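# Open the umbrella until it latches, then leave it standing

## Task

Spread the umbrella's canopy until its catch locks it open. Then set it down on the table so that its handle and the rim of its canopy both carry it.

## Robot and tools

Robot: two 6-joint arms with parallel grippers, left_arm and right_arm. Each arm's joint order, used in every command and in every per-joint list in results, is: waist, shoulder, elbow, wrist pitch, wrist yaw, wrist roll. After those six comes the gripper opening. Calibrated bases: left_arm at (-0.011, +0.307, 0) m, right_arm at (+0.020, -0.273, 0) m, both close to unrotated.

Scene frame: the origin sits at table-top height, halfway between the arms. +x points out across the table, +z points up, and left_arm is on the +y side. These names do not match the sides of the camera images. Positions are in metres. Results give each gripper's end_effector_position and end_effector_quat_wxyz. That point lies between the finger pads, about 1 cm short of the fingertips. The fingers point along the gripper's +z axis and close along its y axis. The printed positions can be off, more so at long reach.

The scene may already be partly done when the session starts. Objects and arms stay where earlier commands left them.

execute_actions(actions, cameras): actions is a list of actions. Each action is a list of up to 15 rows, and each row lasts one 1/30 s step. If an action has fewer rows, its last row is held until all 15 steps are used. Every row is one flat list of 14 numbers in [-1, 1], covering both arms even when only one moves: left_arm's six joint values and its opening, then the same seven for right_arm. The joint values are offsets, not poses. They count from the Joint targets as they stood when the action began, not from the previous row, so sending the same offset again moves the joint further. Scale per unit: waist 1.202 rad, shoulder 1.258, elbow 1.238, wrist pitch 2.073, wrist yaw and wrist roll 2.022. Send 0 to keep a joint at its target. The opening is absolute: +1 is fully open and -1 is shut. Resend the present opening to leave a gripper unchanged, because 0 means half open. An empty actions list only returns the state and images. cameras picks the image sources: cam_high, cam_low, cam_left_wrist, cam_right_wrist. Omitted, null or ["all"] means all of them, [] means none, and an unknown name voids the call.

Joint ranges (rad): waist -2.618 to 3.054, shoulder 0 to 3.142, elbow 0 to 3.142, wrist pitch -1.571 to 1.571, wrist yaw -1.571 to 1.571, wrist roll -2.094 to 2.094. A true end can differ from these by up to 0.059. An action that pushes a joint more than 0.059 past its range is rejected for both arms. If the first action fails that check, or any action is malformed, the whole call is rejected. A request past the real end is cut off at that end, and the result reports "joint sent to its limit". Each step, a joint's target can lead its measured angle only by a fixed amount: waist 0.202, shoulder 0.258, elbow 0.238, wrist pitch 0.573, wrist yaw and roll 0.522. Targets that would move a gripper more than 100 mm from where it is are scaled back. Big offsets can therefore need several actions. Always check the Joint targets line and send the remainder from it.

move(target, speed, blend, opening_speed, blocking, cameras): drives all joints together along smooth paths. target is either one 14-number row, laid out as above, or a list of up to 15 such rows that differ only in their joint offsets. Every offset counts from the current Joint targets, not from the row before it. speed is the peak rate in rad/s of the joint with the longest way to go: 0.01 to 2, default 0.5. Give one value, or one per target. blend, in rad, rounds off the corners at intermediate targets. opening_speed, 0.2 or more per second on the -1..+1 scale, ramps the fingers; if omitted, they are commanded at once. Paths last at least 0.5 s, and paths longer than 10 s stop early. Moves do not avoid obstacles or the other arm. Faster moves, and targets set deeper past a contact, hit and press harder. The result adds a "move:" line giving the outcome (done, off_target, moving, held, fault), limits=held if steps were held back, and each arm's worst joint error beyond 0.035 rad. With blocking=false, the call returns after about 0.5 s while the move keeps going. Other motion commands are refused until a wait shows the move has ended or stop is called.

wait(seconds 0 to 10, cameras): lets time run while each arm keeps its last command. It returns early if a running move finishes. stop(): brakes a running move to rest, and needs more room when going fast. zoom_image(camera, region [x0,y0,x1,y1]): gives a closer view of that camera's newest image. Images are 896x504 with (0,0) at top left, and the region can be at most 504x504. read_manual(section): licence texts only. finished_scene(scene): ends the scene for good (here scene 2). The umbrella must stay latched and standing without help.

Result lines: Joint positions and Joint velocities list each arm's joints (rad, rad/s) plus the pad gap (m; 0.094 when fully open). Joint targets is the base that the next offsets count from. Tool commands shows each gripper's present command. grip_measured uses the same scale as the opening; it reads slightly wide when empty and a few mm narrower than a part being squeezed. grip_effort_nm is the gripper motor's effort (negative means closing) and is not a pad force. Joint torques include gravity and have offsets. Torques 1 to 3 wrap around at ±28 N m. "joint command not followed" means the clearance check changed some targets.

Gripping: aim a little below the reading at first contact for a light hold. About 0.11 below it gives full force, roughly 50 to 62 N per pad. To release, command well above grip_measured.

Avoid: dropping the umbrella, letting go of parts that are still moving, knocking anything off the table, slams, hard pushes, and the arms colliding, which can end the scene. To end a push, command the targets back past the current positions. Holding loads or arms stretched out heats the motors. MOTOR HOT shows at 75 °C. At 90 °C that arm folds away and stays idle, and at 100 °C it goes limp. Fault stops waste time, and smooth, quick, low-effort motion is preferred.

Each tool is called as name(argument=value, ...), one argument or row to a line, values as JSON.

## Session

execute_actions(
  actions=[],
)

Scene clock: 285.27 s.
left_arm: end_effector_position=(+0.3516, -0.0065, +0.2301) grip_measured=-0.719 grip_effort_nm=-0.046 end_effector_quat_wxyz=(+0.413, +0.578, +0.408, -0.574) | right_arm: end_effector_position=(+0.3504, +0.0407, +0.4400) grip_measured=-0.826 grip_effort_nm=-1.067 end_effector_quat_wxyz=(+0.574, -0.462, +0.478, +0.478)
Joint names: [waist, shoulder, elbow, wrist pitch, wrist yaw, wrist roll]
Joint positions: left_arm=[-0.307 2.248 1.911 -1.108 1.571 1.455 0.013] | right_arm=[0.348 1.572 1.414 0.387 -1.037 0.125 0.008]
Joint velocities: left_arm=[-0.007 0.007 0.007 -0.007 -0.022 -0.022 -0.001] | right_arm=[-0.007 -0.017 -0.007 -0.066 0.022 -0.007 -0.001]
Joint torques (N m): left_arm=[-0.06 1.74 -2.07 1.07 0.56 0.47] | right_arm=[-0.51 -6.65 5.05 1.46 0.53 -0.13]
Motor temperatures (°C): left_arm=[34 37 39 35 33 31 31] | right_arm=[34 36 34 41 33 34 36]
Heat: left arm: 39 °C; right arm: 41 °C.
Joint targets: left_arm=[-0.308 2.420 1.801 -1.074 1.568 1.495] | right_arm=[0.343 1.566 1.387 0.386 -1.000 0.110]
Tool commands: left_gripper/opening=-0.72 right_gripper/opening=-0.95

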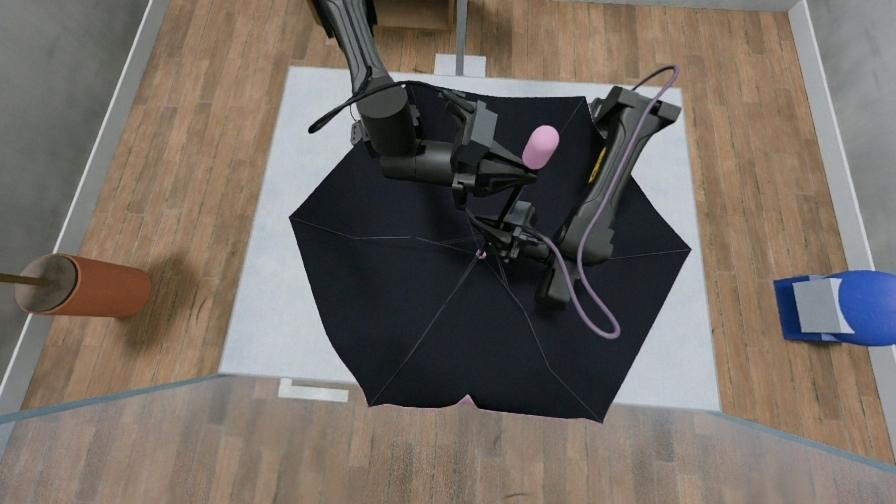

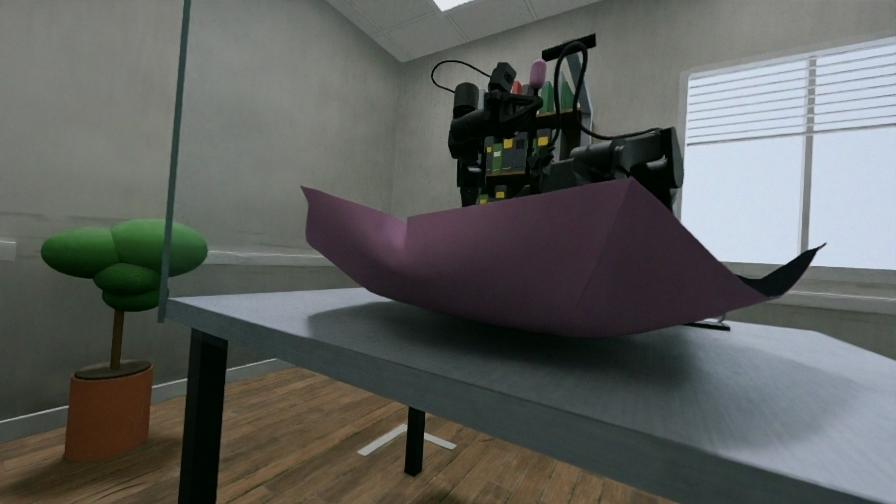

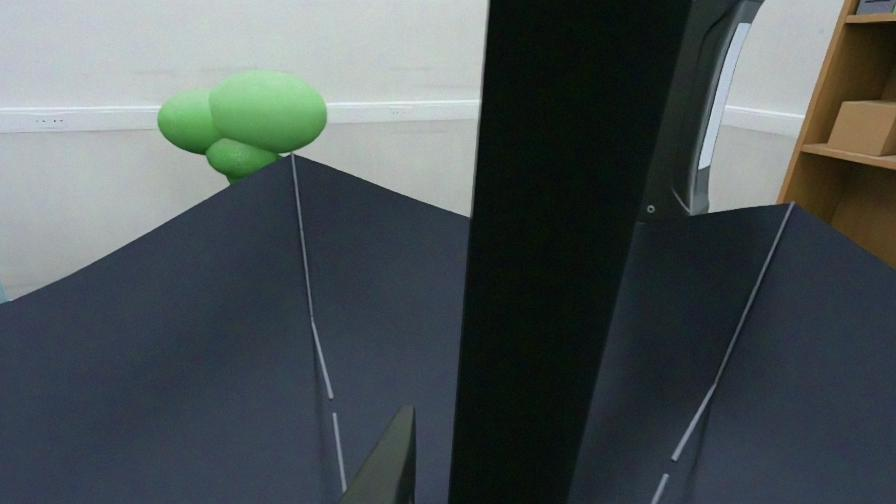

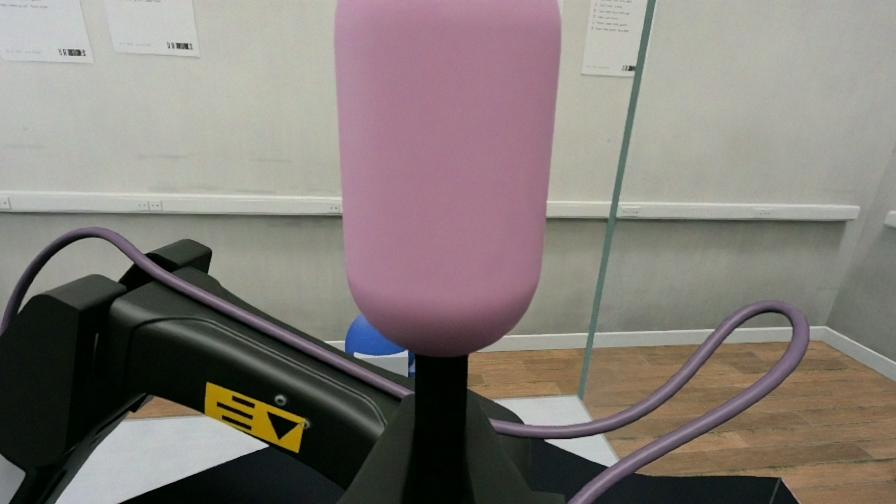

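zoom_image(
  camera="cam_high",
  region=[400, 80, 640, 320],
)

zoom_image(
  camera="cam_left_wrist",
  region=[392, 252, 896, 504],
)

zoom_image(
  camera="cam_low",
  region=[400, 20, 720, 220],
)

Scaled by 2.100 from the camera's 896x504 image, which has a finer 1280x720 frame.

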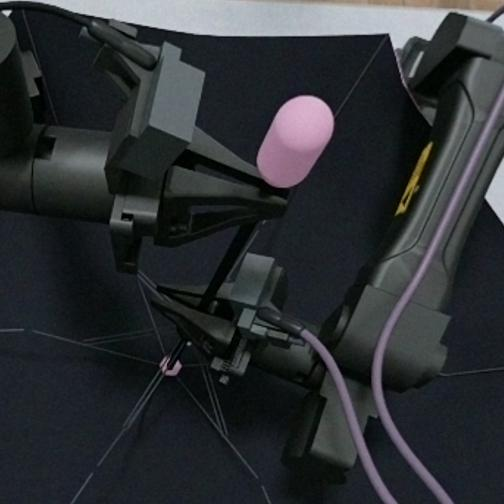

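Scaled by 1.000.

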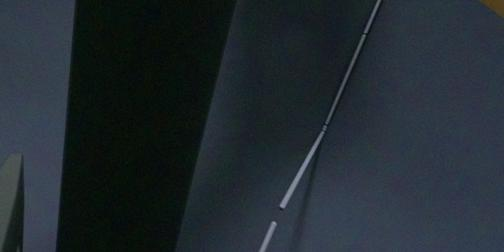

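Scaled by 1.575 from the camera's 896x504 image, which has a finer 1280x720 frame.

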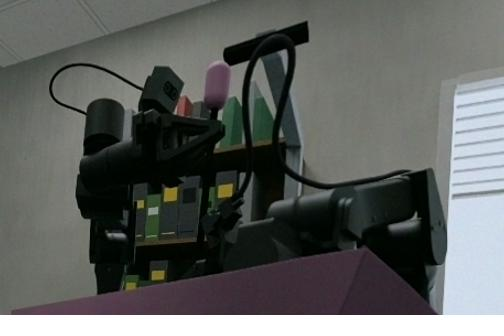

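zoom_image(
  camera="cam_high",
  region=[440, 120, 580, 280],
)

zoom_image(
  camera="cam_high",
  region=[440, 190, 530, 280],
)

Scaled by 3.150 from the camera's 896x504 image, which has a finer 1280x720 frame.

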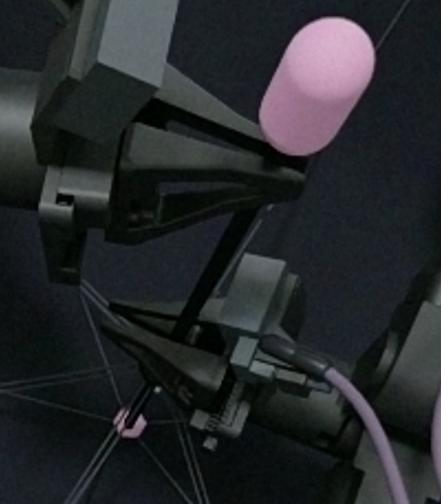

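Scaled by 5.600 from the camera's 896x504 image, which has a finer 1280x720 frame.

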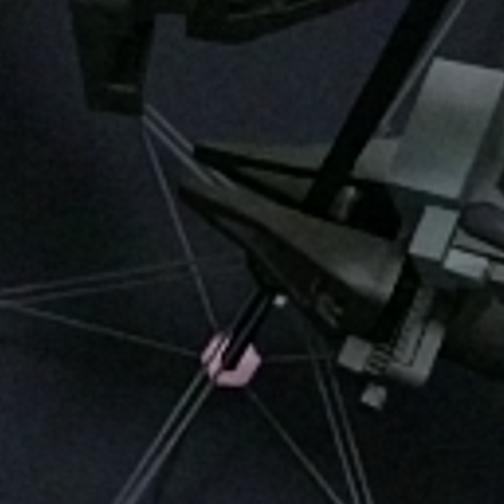

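move(
  target=[0, -0.0684, 0.0444, -0.0082, 0, -0.0099, -0.72, 0, 0, 0, 0, 0, 0, -0.95],
  speed=0.1,
  cameras=["cam_high"],
)

Scene clock: 381.43 s.
left_arm: end_effector_position=(+0.3503, -0.0060, +0.2376) grip_measured=-0.719 grip_effort_nm=-0.046 end_effector_quat_wxyz=(+0.419, +0.582, +0.402, -0.570) | right_arm: end_effector_position=(+0.3492, +0.0412, +0.4399) grip_measured=-0.826 grip_effort_nm=-1.072 end_effector_quat_wxyz=(+0.572, -0.464, +0.477, +0.479)
Joint names: [waist, shoulder, elbow, wrist pitch, wrist yaw, wrist roll]
Joint positions: left_arm=[-0.307 2.233 1.915 -1.109 1.571 1.457 0.013] | right_arm=[0.349 1.572 1.414 0.388 -1.042 0.125 0.008]
Joint velocities: left_arm=[-0.007 -0.007 -0.007 0.022 0.007 -0.007 0] | right_arm=[-0.007 0.012 0.022 0.007 -0.037 -0.007 -0.001]
Joint torques (N m): left_arm=[-0.06 -3.37 1.98 0.89 0.56 0.26] | right_arm=[-0.62 -6.71 5.05 1.46 0.57 -0.12]
Motor temperatures (°C): left_arm=[34 35 38 36 33 32 31] | right_arm=[34 35 34 40 33 34 37]
Heat: left arm: 38 °C; right arm: 40 °C.
Joint targets: left_arm=[-0.308 2.334 1.855 -1.091 1.568 1.475] | right_arm=[0.343 1.566 1.386 0.386 -1.000 0.110]
move: off_target (left_arm, right_arm); left_arm: the shoulder is farthest, 0.101 rad from its target; right_arm: the wrist yaw is farthest, 0.042 rad from its target
Images, in order (width x height): cam_high 896x504.

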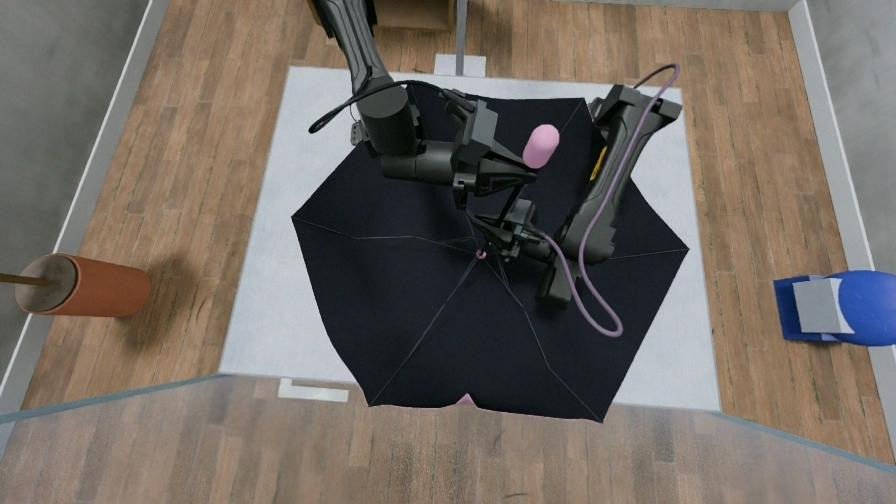

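move(
  target=[0, -0.0785, 0.0910, -0.033, 0, -0.009, -0.72, 0, 0, 0, 0, 0, 0, -0.95],
  speed=0.1,
  cameras=["cam_high"],
)

zoom_image(
  camera="cam_high",
  region=[440, 190, 530, 280],
)

Scene clock: 436.00 s.
left_arm: end_effector_position=(+0.3504, -0.0060, +0.2481) grip_measured=-0.719 grip_effort_nm=-0.046 end_effector_quat_wxyz=(+0.417, +0.581, +0.404, -0.571) | right_arm: end_effector_position=(+0.3497, +0.0411, +0.4400) grip_measured=-0.826 grip_effort_nm=-1.062 end_effector_quat_wxyz=(+0.573, -0.463, +0.477, +0.479)
Joint names: [waist, shoulder, elbow, wrist pitch, wrist yaw, wrist roll]
Joint positions: left_arm=[-0.307 2.232 1.956 -1.156 1.571 1.455 0.013] | right_arm=[0.349 1.572 1.414 0.388 -1.039 0.125 0.008]
Joint velocities: left_arm=[0.002 -0.012 -0.012 0.007 -0.007 0.007 -0.001] | right_arm=[-0.012 -0.002 -0.017 -0.095 0.007 -0.022 0]
Joint torques (N m): left_arm=[-0.06 -10.3 7.53 0.65 0.55 0.07] | right_arm=[-0.64 -6.64 5.07 1.45 0.55 -0.14]
Motor temperatures (°C): left_arm=[34 35 37 35 33 32 31] | right_arm=[34 35 34 40 33 34 37]
Heat: left arm: 37 °C; right arm: 40 °C.
Joint targets: left_arm=[-0.308 2.235 1.968 -1.159 1.568 1.457] | right_arm=[0.343 1.566 1.386 0.386 -1.000 0.110]
move: off_target (right_arm); right_arm: the wrist yaw is farthest, 0.039 rad from its target
Images, in order (width x height): cam_high 896x504.

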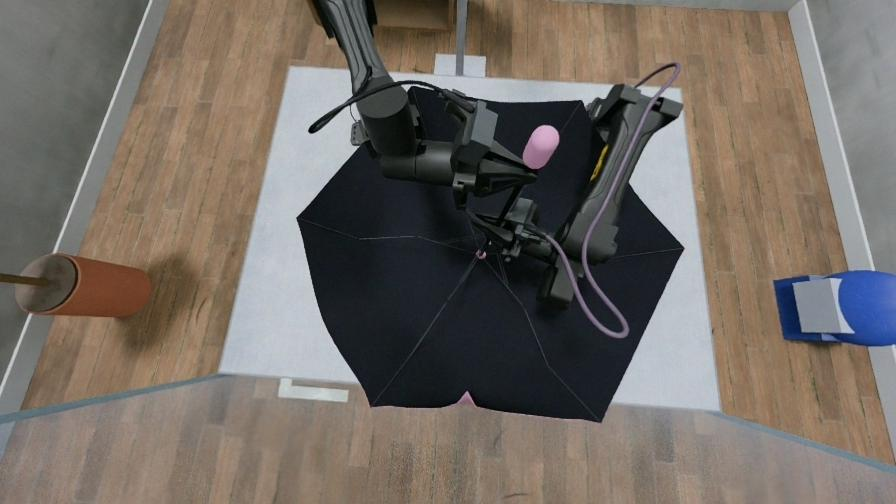

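Scaled by 5.600 from the camera's 896x504 image, which has a finer 1280x720 frame.

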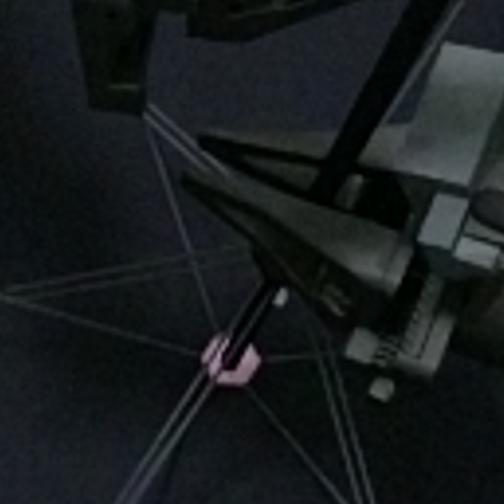

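move(
  target=[0, 0.0092, 0.1431, -0.0804, 0, 0, -0.72, 0, 0, 0, 0, 0, 0, -0.95],
  speed=0.15,
  cameras=["cam_high", "cam_left_wrist"],
)

zoom_image(
  camera="cam_high",
  region=[440, 190, 530, 280],
)

Scene clock: 477.03 s.
left_arm: end_effector_position=(+0.3500, -0.0059, +0.2859) grip_measured=-0.719 grip_effort_nm=-0.042 end_effector_quat_wxyz=(+0.417, +0.589, +0.405, -0.562) | right_arm: end_effector_position=(+0.3528, +0.0407, +0.4406) grip_measured=-0.826 grip_effort_nm=-1.067 end_effector_quat_wxyz=(+0.578, -0.457, +0.481, +0.475)
Joint names: [waist, shoulder, elbow, wrist pitch, wrist yaw, wrist roll]
Joint positions: left_arm=[-0.307 2.232 2.12 -1.307 1.55 1.455 0.013] | right_arm=[0.349 1.572 1.414 0.388 -1.021 0.126 0.008]
Joint velocities: left_arm=[-0.007 0.017 0.002 -0.066 -0.051 0.022 0] | right_arm=[-0.017 0.007 -0.002 0.022 -0.007 -0.007 0]
Joint torques (N m): left_arm=[-0.06 -9.47 8.53 0.51 0.76 0.08] | right_arm=[-0.61 -6.65 5.04 1.46 0.35 -0.16]
Motor temperatures (°C): left_arm=[34 39 39 34 33 32 31] | right_arm=[34 36 34 40 33 34 37]
Heat: left arm: 39 °C; right arm: 40 °C.
Joint targets: left_arm=[-0.308 2.247 2.145 -1.326 1.568 1.457] | right_arm=[0.343 1.566 1.386 0.386 -1.000 0.110]
move: done
Images, in order (width x height): cam_high 896x504, cam_left_wrist 896x504.

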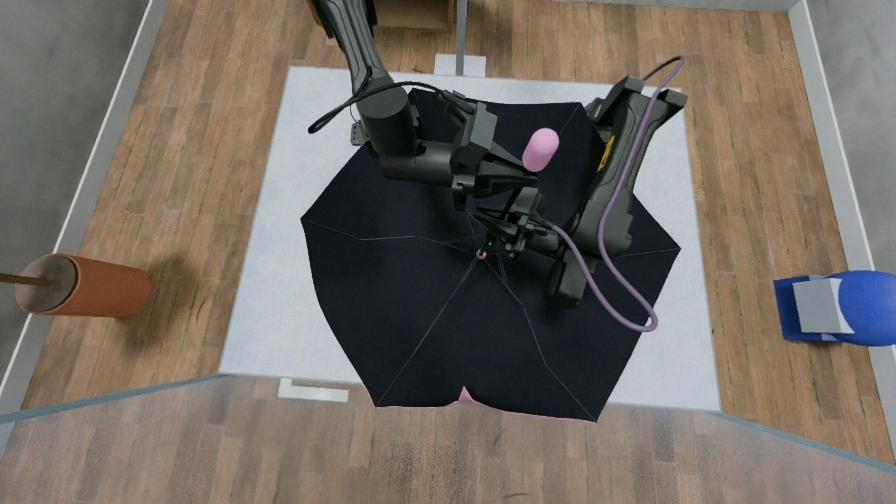

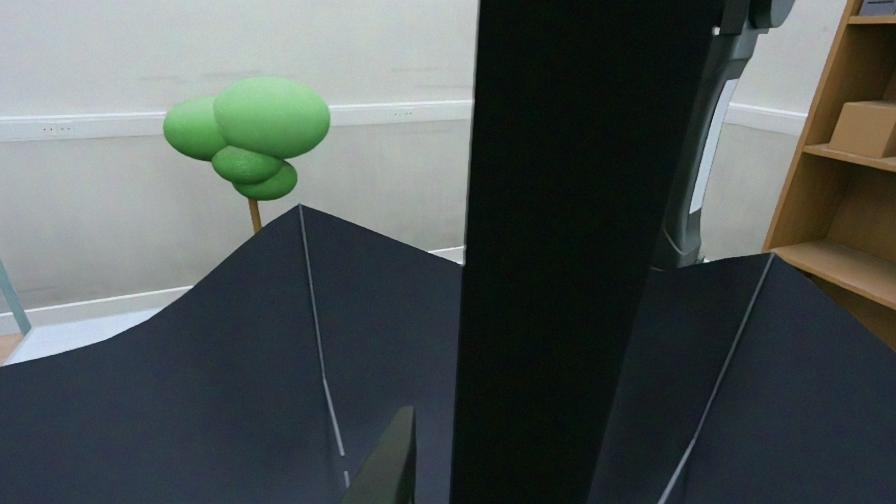

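Scaled by 5.600 from the camera's 896x504 image, which has a finer 1280x720 frame.

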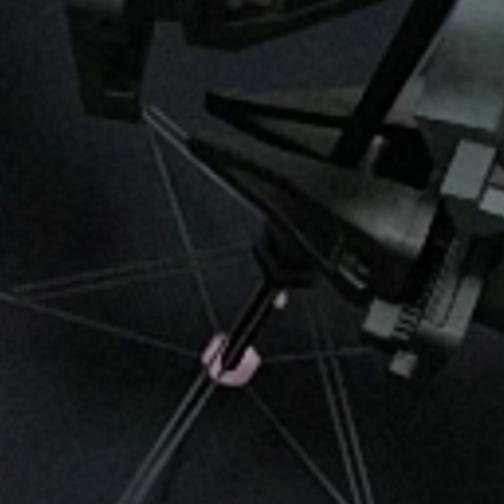

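move(
  target=[0, 0, 0, 0, 0, 0, -0.95, 0, 0, 0, 0, 0, 0, -0.95],
  opening_speed=0.4,
  cameras=[],
)

Scene clock: 510.17 s.
left_arm: end_effector_position=(+0.3497, -0.0061, +0.2859) grip_measured=-0.914 grip_effort_nm=-1.009 end_effector_quat_wxyz=(+0.420, +0.591, +0.401, -0.560) | right_arm: end_effector_position=(+0.3548, +0.0401, +0.4410) grip_measured=-0.826 grip_effort_nm=-1.062 end_effector_quat_wxyz=(+0.580, -0.453, +0.484, +0.474)
Joint names: [waist, shoulder, elbow, wrist pitch, wrist yaw, wrist roll]
Joint positions: left_arm=[-0.308 2.232 2.12 -1.309 1.55 1.468 0.004] | right_arm=[0.348 1.572 1.414 0.388 -1.011 0.13 0.008]
Joint velocities: left_arm=[0.012 -0.007 -0.002 -0.037 -0.037 -0.037 -0.001] | right_arm=[-0.007 -0.007 0.002 -0.051 -0.037 0.066 0]
Joint torques (N m): left_arm=[-0.01 -9.47 8.53 0.52 0.75 -0.09] | right_arm=[-0.51 -6.71 5.08 1.47 0.23 -0.17]
Motor temperatures (°C): left_arm=[34 40 39 34 33 31 31] | right_arm=[34 36 34 41 33 34 37]
Heat: left arm: 40 °C; right arm: 41 °C.
Joint targets: left_arm=[-0.309 2.247 2.145 -1.326 1.568 1.457] | right_arm=[0.343 1.566 1.386 0.386 -1.000 0.110]
move: done
No camera images: "cameras" was empty.

execute_actions(
  actions=[],
  cameras=["cam_high", "cam_left_wrist"],
)

zoom_image(
  camera="cam_high",
  region=[440, 120, 580, 280],
)

Scene clock: 513.67 s.
left_arm: end_effector_position=(+0.3497, -0.0061, +0.2859) grip_measured=-0.915 grip_effort_nm=-1.043 end_effector_quat_wxyz=(+0.420, +0.591, +0.401, -0.560) | right_arm: end_effector_position=(+0.3548, +0.0401, +0.4410) grip_measured=-0.826 grip_effort_nm=-1.057 end_effector_quat_wxyz=(+0.580, -0.453, +0.484, +0.474)
Joint names: [waist, shoulder, elbow, wrist pitch, wrist yaw, wrist roll]
Joint positions: left_arm=[-0.308 2.232 2.12 -1.309 1.55 1.468 0.004] | right_arm=[0.348 1.572 1.414 0.388 -1.011 0.13 0.008]
Joint velocities: left_arm=[-0.002 -0.012 0.017 -0.037 -0.007 -0.022 0.001] | right_arm=[-0.017 -0.012 0.012 0.022 -0.007 -0.007 0]
Joint torques (N m): left_arm=[-0.01 -9.47 8.54 0.52 0.75 -0.08] | right_arm=[-0.5 -6.68 5.08 1.47 0.22 -0.18]
Motor temperatures (°C): left_arm=[34 40 39 34 33 31 31] | right_arm=[34 36 34 41 33 34 37]
Heat: left arm: 40 °C; right arm: 41 °C.
Joint targets: left_arm=[-0.309 2.247 2.145 -1.326 1.568 1.457] | right_arm=[0.343 1.566 1.386 0.386 -1.000 0.110]
Tool commands: left_gripper/opening=-0.95 right_gripper/opening=-0.95
Images, in order (width x height): cam_high 896x504, cam_left_wrist 896x504.

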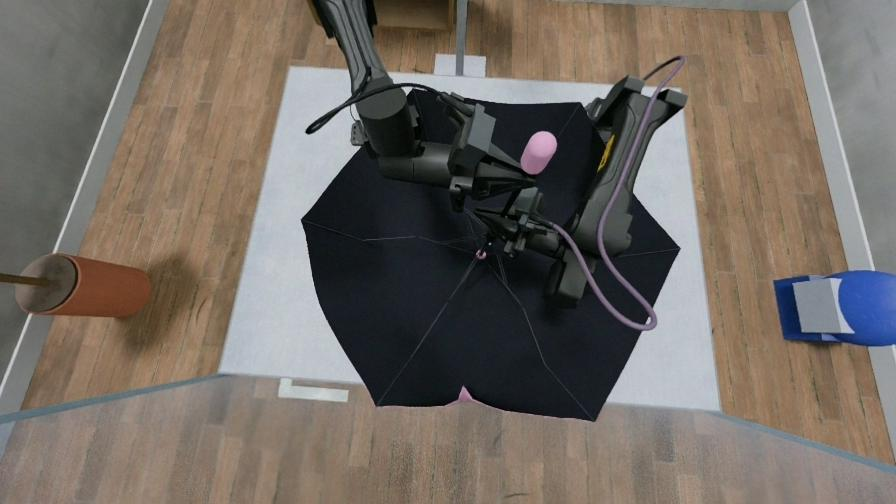

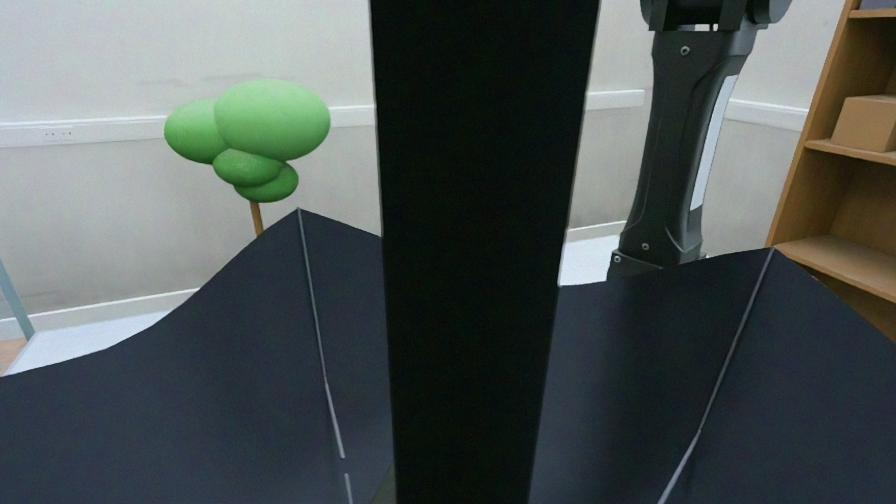

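Scaled by 3.150 from the camera's 896x504 image, which has a finer 1280x720 frame.

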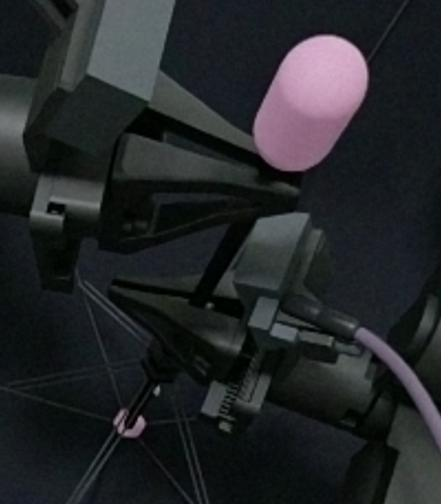

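move(
  target=[0, 0, 0, 0, 0, 0, -0.95, 0, 0, 0, 0, 0, 0, 0.0],
  opening_speed=1.0,
  cameras=["cam_high"],
)

Scene clock: 522.40 s.
left_arm: end_effector_position=(+0.3497, -0.0061, +0.2859) grip_measured=-0.915 grip_effort_nm=-1.043 end_effector_quat_wxyz=(+0.420, +0.591, +0.401, -0.560) | right_arm: end_effector_position=(+0.3553, +0.0403, +0.4375) grip_measured=-0.002 grip_effort_nm=0.081 end_effector_quat_wxyz=(+0.579, -0.454, +0.485, +0.472)
Joint names: [waist, shoulder, elbow, wrist pitch, wrist yaw, wrist roll]
Joint positions: left_arm=[-0.308 2.232 2.12 -1.309 1.55 1.468 0.004] | right_arm=[0.348 1.572 1.405 0.388 -1.011 0.12 0.047]
Joint velocities: left_arm=[-0.012 -0.007 -0.007 -0.11 -0.051 0.066 -0.001] | right_arm=[0.007 -0.017 0.002 -0.037 -0.007 -0.037 -0.001]
Joint torques (N m): left_arm=[-0.01 -9.46 8.54 0.53 0.76 -0.08] | right_arm=[-0.53 -6.67 5.79 1.49 0.22 -0.08]
Motor temperatures (°C): left_arm=[34 40 39 34 33 31 31] | right_arm=[34 36 34 41 33 34 37]
Heat: left arm: 40 °C; right arm: 41 °C.
Joint targets: left_arm=[-0.309 2.247 2.145 -1.326 1.568 1.457] | right_arm=[0.343 1.566 1.386 0.386 -1.000 0.110]
move: done
Images, in order (width x height): cam_high 896x504.

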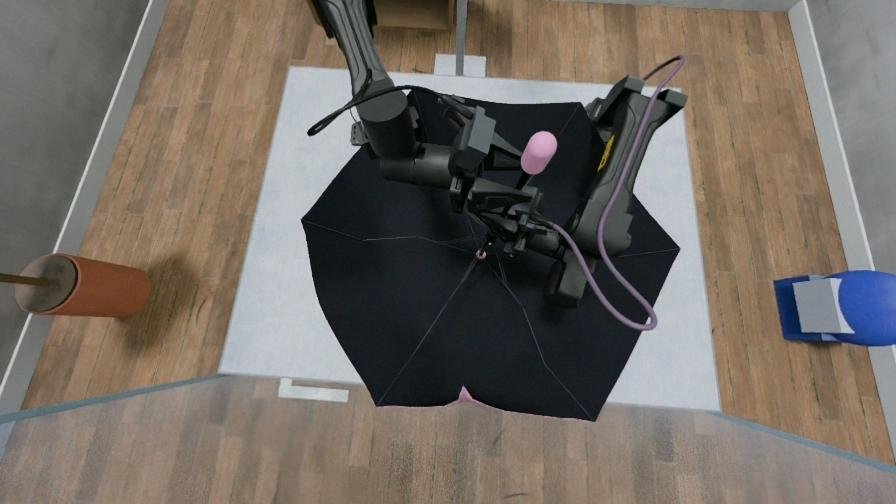

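move(
  target=[0, 0, 0, 0, 0, 0, -0.95, -0.3261, -0.124, -0.042, -0.1018, -0.2206, -0.005, 0.0],
  speed=0.4,
  cameras=["cam_high", "cam_right_wrist"],
)

Scene clock: 526.07 s.
left_arm: end_effector_position=(+0.3497, -0.0061, +0.2859) grip_measured=-0.915 grip_effort_nm=-1.033 end_effector_quat_wxyz=(+0.420, +0.591, +0.401, -0.560) | right_arm: end_effector_position=(+0.3434, -0.0894, +0.4320) grip_measured=-0.002 grip_effort_nm=0.085 end_effector_quat_wxyz=(+0.534, -0.468, +0.523, +0.472)
Joint names: [waist, shoulder, elbow, wrist pitch, wrist yaw, wrist roll]
Joint positions: left_arm=[-0.308 2.232 2.12 -1.309 1.55 1.468 0.004] | right_arm=[-0.048 1.433 1.355 0.195 -1.434 0.111 0.047]
Joint velocities: left_arm=[-0.012 0.002 -0.007 0.007 -0.022 -0.007 0] | right_arm=[0.002 0.007 -0.032 0.007 -0.022 -0.022 0]
Joint torques (N m): left_arm=[-0.02 -9.46 8.54 0.52 0.76 -0.08] | right_arm=[-0.12 -6.71 5.41 1.12 -0.06 -0.09]
Motor temperatures (°C): left_arm=[34 40 40 34 33 31 31] | right_arm=[34 36 34 41 33 34 37]
Heat: left arm: 40 °C; right arm: 41 °C.
Joint targets: left_arm=[-0.309 2.247 2.145 -1.326 1.568 1.457] | right_arm=[-0.049 1.410 1.335 0.175 -1.446 0.100]
move: done
Images, in order (width x height): cam_high 896x504, cam_right_wrist 896x504.

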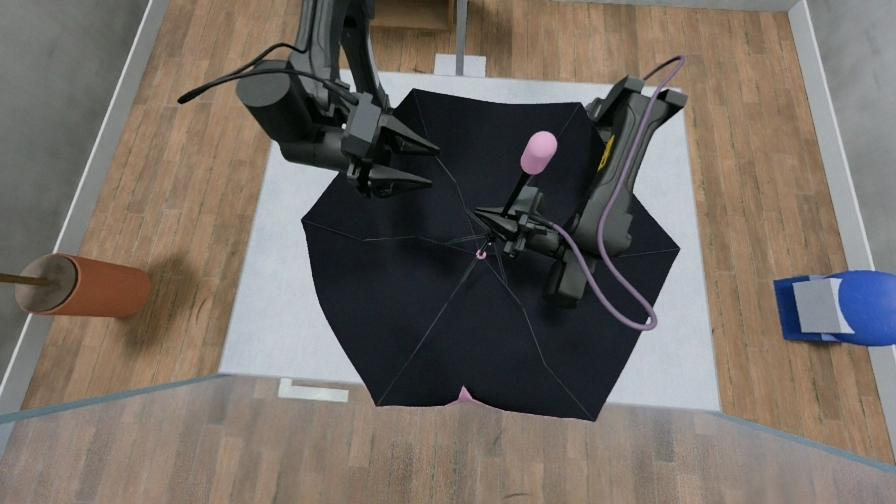

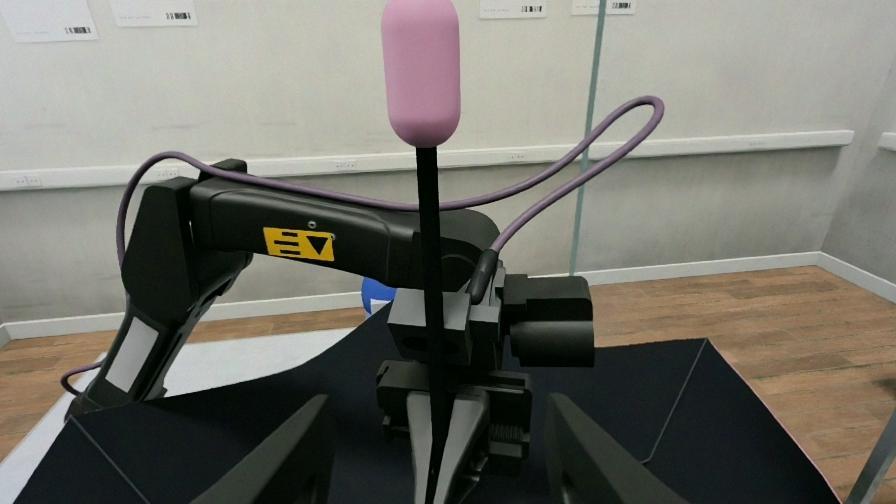

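move(
  target=[0, 0, 0, 0, 0, 0, -0.95, 0, 0.1041, -0.4758, 0.2991, 0, -0.0495, 0.0],
  speed=0.6,
  cameras=["cam_right_wrist"],
)

zoom_image(
  camera="cam_right_wrist",
  region=[320, 120, 640, 440],
)

Scene clock: 531.23 s.
left_arm: end_effector_position=(+0.3497, -0.0061, +0.2859) grip_measured=-0.915 grip_effort_nm=-1.043 end_effector_quat_wxyz=(+0.420, +0.591, +0.401, -0.560) | right_arm: end_effector_position=(+0.3384, -0.0894, +0.2552) grip_measured=-0.002 grip_effort_nm=0.071 end_effector_quat_wxyz=(+0.528, -0.470, +0.528, +0.471)
Joint names: [waist, shoulder, elbow, wrist pitch, wrist yaw, wrist roll]
Joint positions: left_arm=[-0.308 2.232 2.12 -1.309 1.55 1.468 0.004] | right_arm=[-0.048 1.533 0.76 0.782 -1.437 0.011 0.047]
Joint velocities: left_arm=[-0.012 -0.022 -0.032 -0.037 0.11 0.051 0] | right_arm=[-0.012 -0.007 -0.007 0.007 -0.066 0.007 0.001]
Joint torques (N m): left_arm=[-0.01 -9.46 8.53 0.52 0.76 -0.08] | right_arm=[-0.17 -4.67 5.33 1.44 -0.11 -0.09]
Motor temperatures (°C): left_arm=[34 40 40 34 33 31 32] | right_arm=[34 36 34 40 33 34 37]
Heat: left arm: 40 °C; right arm: 40 °C.
Joint targets: left_arm=[-0.309 2.247 2.145 -1.326 1.568 1.457] | right_arm=[-0.049 1.541 0.746 0.795 -1.446 0.000]
move: done
Images, in order (width x height): cam_right_wrist 896x504.

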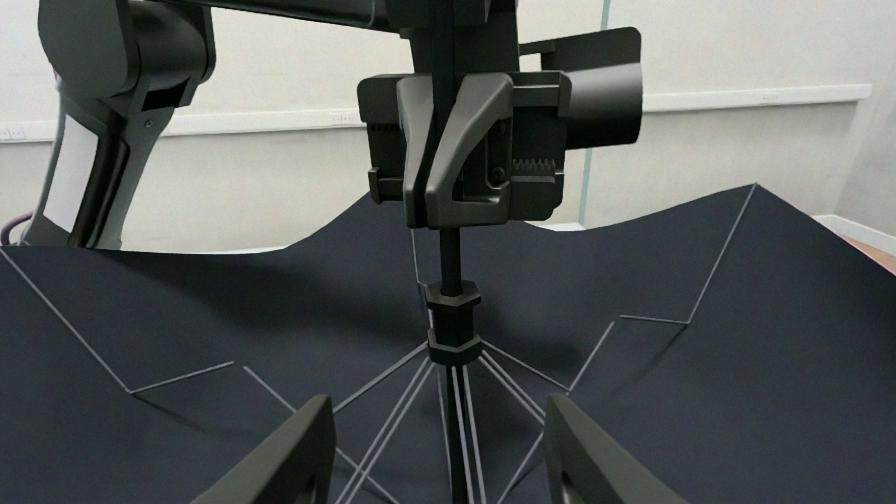

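Scaled by 1.575 from the camera's 896x504 image, which has a finer 1280x720 frame.

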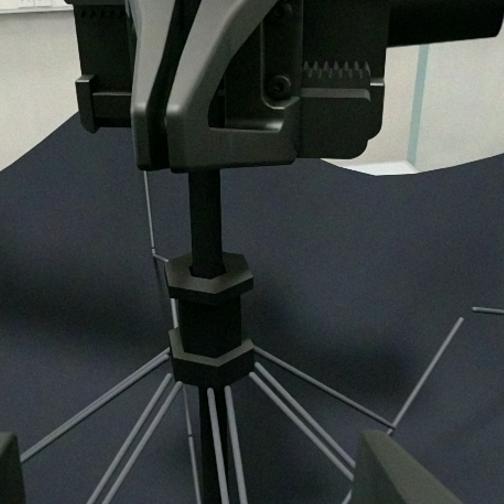

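move(
  target=[0, 0, 0, 0, 0, 0, -0.95, 0, 0.1542, 0.4305, -0.863, -0.0589, -0.7171, 0.0],
  speed=0.8,
  cameras=["cam_high", "cam_right_wrist"],
)

Scene clock: 594.70 s.
left_arm: end_effector_position=(+0.3497, -0.0061, +0.2859) grip_measured=-0.915 grip_effort_nm=-1.033 end_effector_quat_wxyz=(+0.420, +0.591, +0.401, -0.560) | right_arm: end_effector_position=(+0.3308, -0.0881, +0.2457) grip_measured=-0.002 grip_effort_nm=0.076 end_effector_quat_wxyz=(+0.486, -0.511, +0.507, +0.496)
Joint names: [waist, shoulder, elbow, wrist pitch, wrist yaw, wrist roll]
Joint positions: left_arm=[-0.308 2.232 2.12 -1.309 1.55 1.468 0.004] | right_arm=[-0.048 1.719 1.247 -0.972 -1.534 -1.439 0.047]
Joint velocities: left_arm=[-0.002 -0.012 -0.002 0.037 0.007 -0.007 0] | right_arm=[0.002 -0.007 0.007 0.022 -0.081 -0.037 0]
Joint torques (N m): left_arm=[-0.02 -9.47 8.54 0.52 0.75 -0.08] | right_arm=[-0.14 -5.37 9.13 0.32 -0.97 -0.09]
Motor temperatures (°C): left_arm=[34 41 40 34 34 31 33] | right_arm=[34 35 34 41 33 34 36]
Heat: left arm: 41 °C; right arm: 41 °C.
Joint targets: left_arm=[-0.309 2.247 2.145 -1.326 1.568 1.457] | right_arm=[-0.049 1.735 1.278 -0.994 -1.565 -1.450]
move: done
Images, in order (width x height): cam_high 896x504, cam_right_wrist 896x504.

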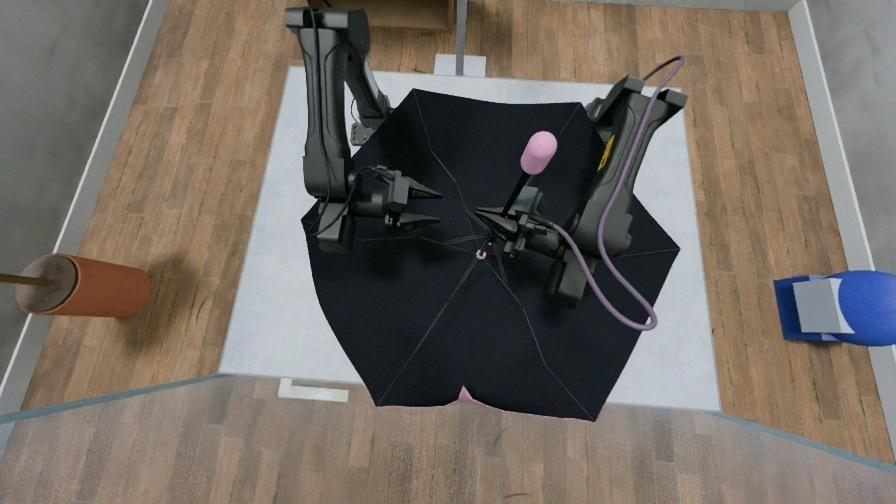

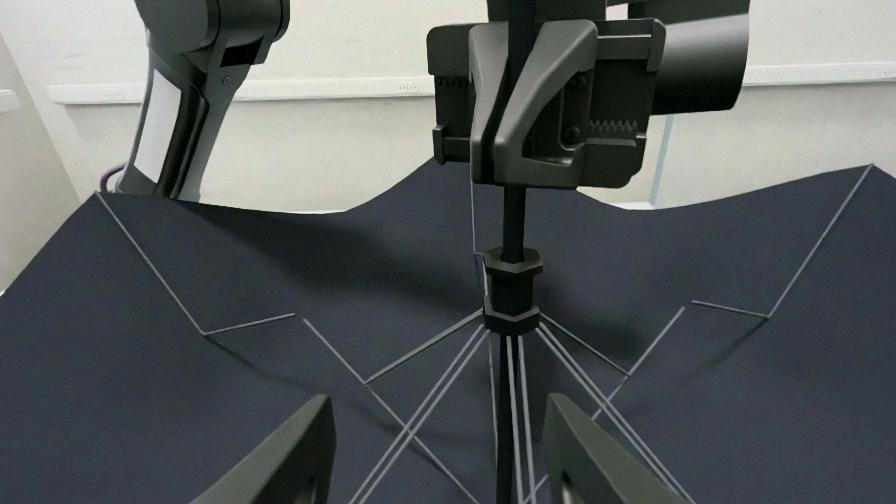

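execute_actions(
  actions=[],
)

Scene clock: 609.17 s.
left_arm: end_effector_position=(+0.3497, -0.0061, +0.2859) grip_measured=-0.915 grip_effort_nm=-1.028 end_effector_quat_wxyz=(+0.420, +0.591, +0.401, -0.560) | right_arm: end_effector_position=(+0.3307, -0.0881, +0.2458) grip_measured=-0.002 grip_effort_nm=0.076 end_effector_quat_wxyz=(+0.486, -0.511, +0.507, +0.496)
Joint names: [waist, shoulder, elbow, wrist pitch, wrist yaw, wrist roll]
Joint positions: left_arm=[-0.308 2.232 2.12 -1.309 1.55 1.468 0.004] | right_arm=[-0.048 1.719 1.247 -0.973 -1.535 -1.44 0.047]
Joint velocities: left_arm=[-0.002 -0.002 0.007 -0.037 -0.051 0.007 0.001] | right_arm=[0.012 -0.022 -0.012 -0.037 0.007 -0.037 0]
Joint torques (N m): left_arm=[-0.01 -9.47 8.54 0.52 0.76 -0.08] | right_arm=[-0.18 -5.33 9.16 0.34 -0.96 -0.09]
Motor temperatures (°C): left_arm=[34 41 40 34 34 31 33] | right_arm=[34 36 36 39 34 34 35]
Heat: left arm: 41 °C; right arm: 39 °C.
Joint targets: left_arm=[-0.309 2.247 2.145 -1.326 1.568 1.457] | right_arm=[-0.049 1.735 1.278 -0.994 -1.565 -1.450]
Tool commands: left_gripper/opening=-0.95 right_gripper/opening=+0.0

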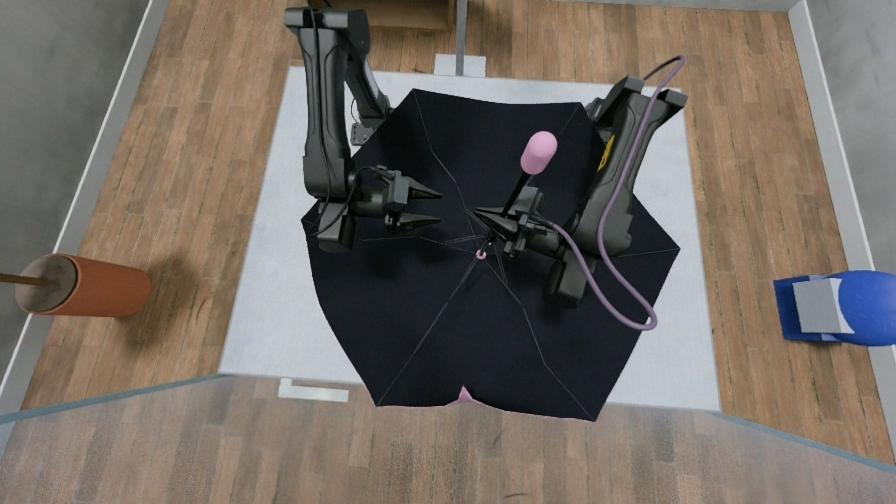

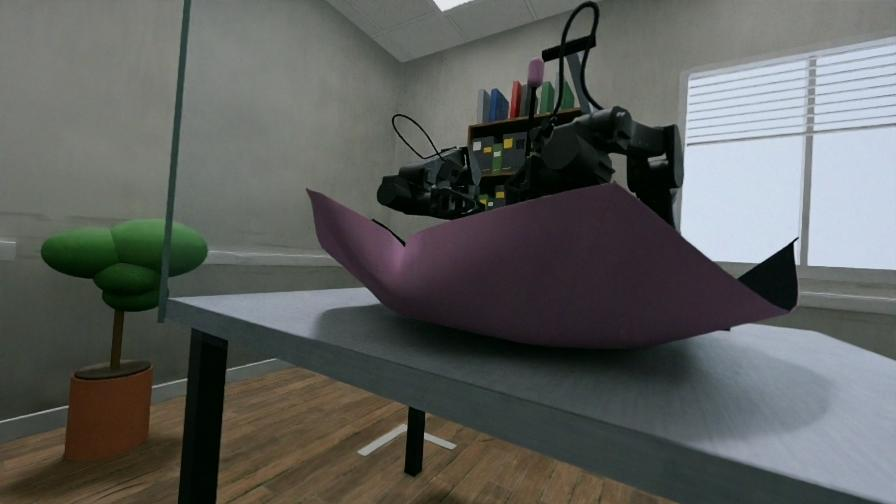

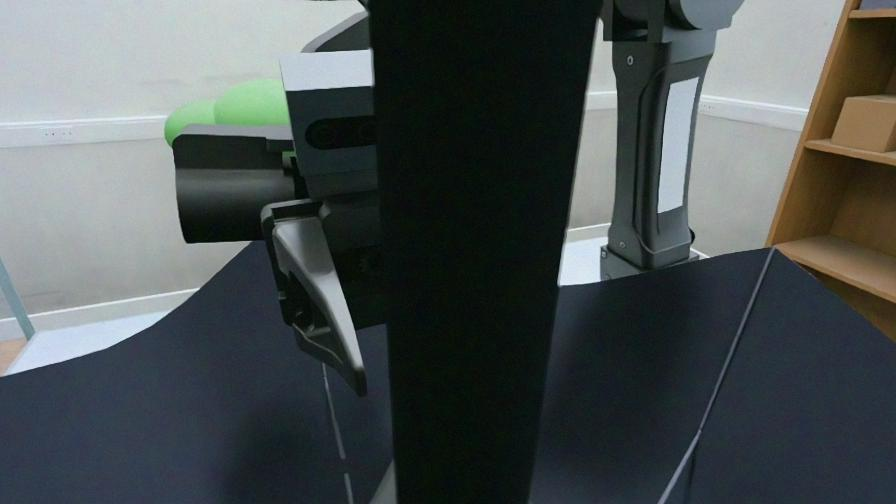

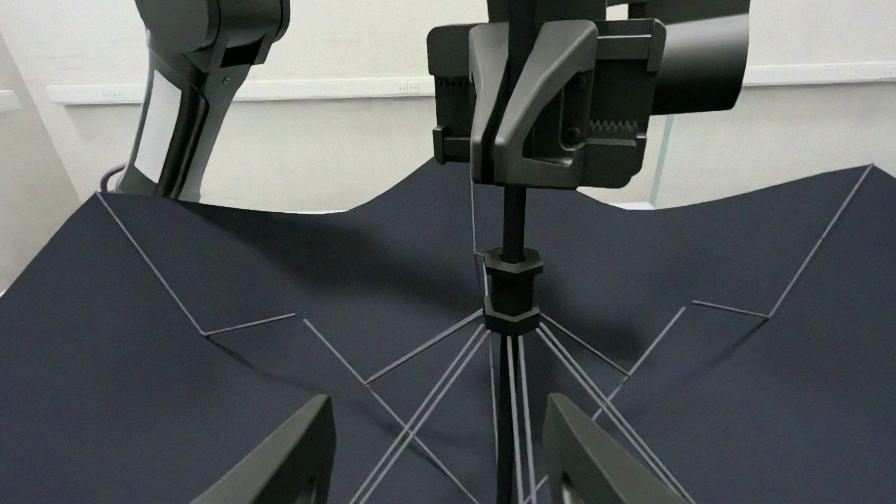

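zoom_image(
  camera="cam_right_wrist",
  region=[360, 160, 660, 500],
)

Scaled by 1.482 from the camera's 896x504 image, which has a finer 1280x720 frame.

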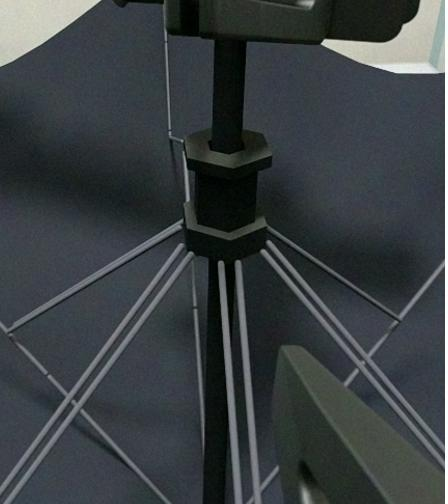

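move(
  target=[0,0,0,0,0,0,-0.95,0.1508,0.2462,0.2270,0.0146,-0.003,0,0.0],
  speed=0.4,
  cameras=["cam_right_wrist"],
)

Scene clock: 668.07 s.
left_arm: end_effector_position=(+0.3497, -0.0061, +0.2859) grip_measured=-0.915 grip_effort_nm=-1.038 end_effector_quat_wxyz=(+0.420, +0.591, +0.401, -0.560) | right_arm: end_effector_position=(+0.3643, -0.0207, +0.2148) grip_measured=-0.002 grip_effort_nm=0.081 end_effector_quat_wxyz=(-0.432, +0.547, -0.465, -0.546)
Joint names: [waist, shoulder, elbow, wrist pitch, wrist yaw, wrist roll]
Joint positions: left_arm=[-0.308 2.232 2.12 -1.309 1.55 1.468 0.004] | right_arm=[0.133 2.028 1.525 -0.971 -1.54 -1.44 0.047]
Joint velocities: left_arm=[0.012 -0.007 0.002 0.022 -0.022 -0.051 -0.001] | right_arm=[-0.007 -0.007 0.002 -0.066 -0.037 -0.007 0]
Joint torques (N m): left_arm=[0.02 -9.47 8.54 0.53 0.76 -0.08] | right_arm=[-0.14 -7.61 9.35 0.55 -0.97 -0.1]
Motor temperatures (°C): left_arm=[34 42 40 33 34 31 33] | right_arm=[34 36 37 36 34 34 35]
Heat: left arm: 42 °C; right arm: 37 °C.
Joint targets: left_arm=[-0.309 2.247 2.145 -1.326 1.568 1.457] | right_arm=[0.132 2.045 1.559 -0.964 -1.571 -1.450]
move: done
Images, in order (width x height): cam_right_wrist 896x504.

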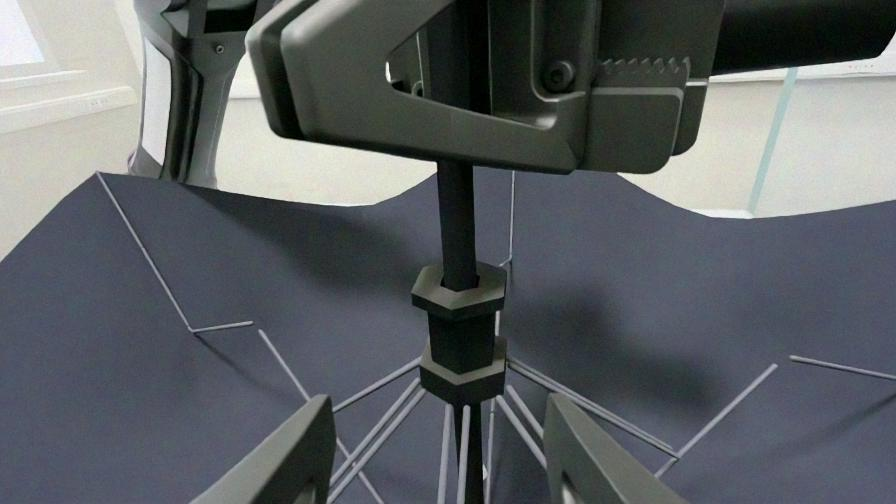

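zoom_image(
  camera="cam_right_wrist",
  region=[340, 220, 600, 440],
)

Scaled by 1.938 from the camera's 896x504 image, which has a finer 1280x720 frame.

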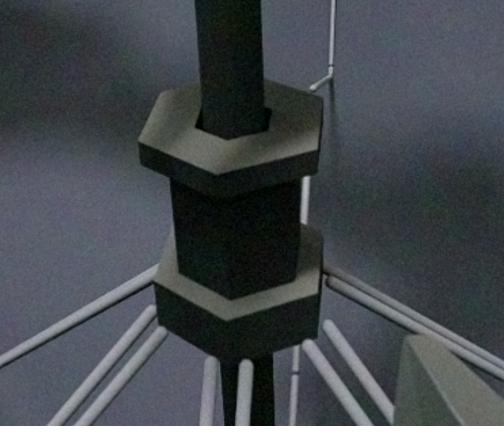

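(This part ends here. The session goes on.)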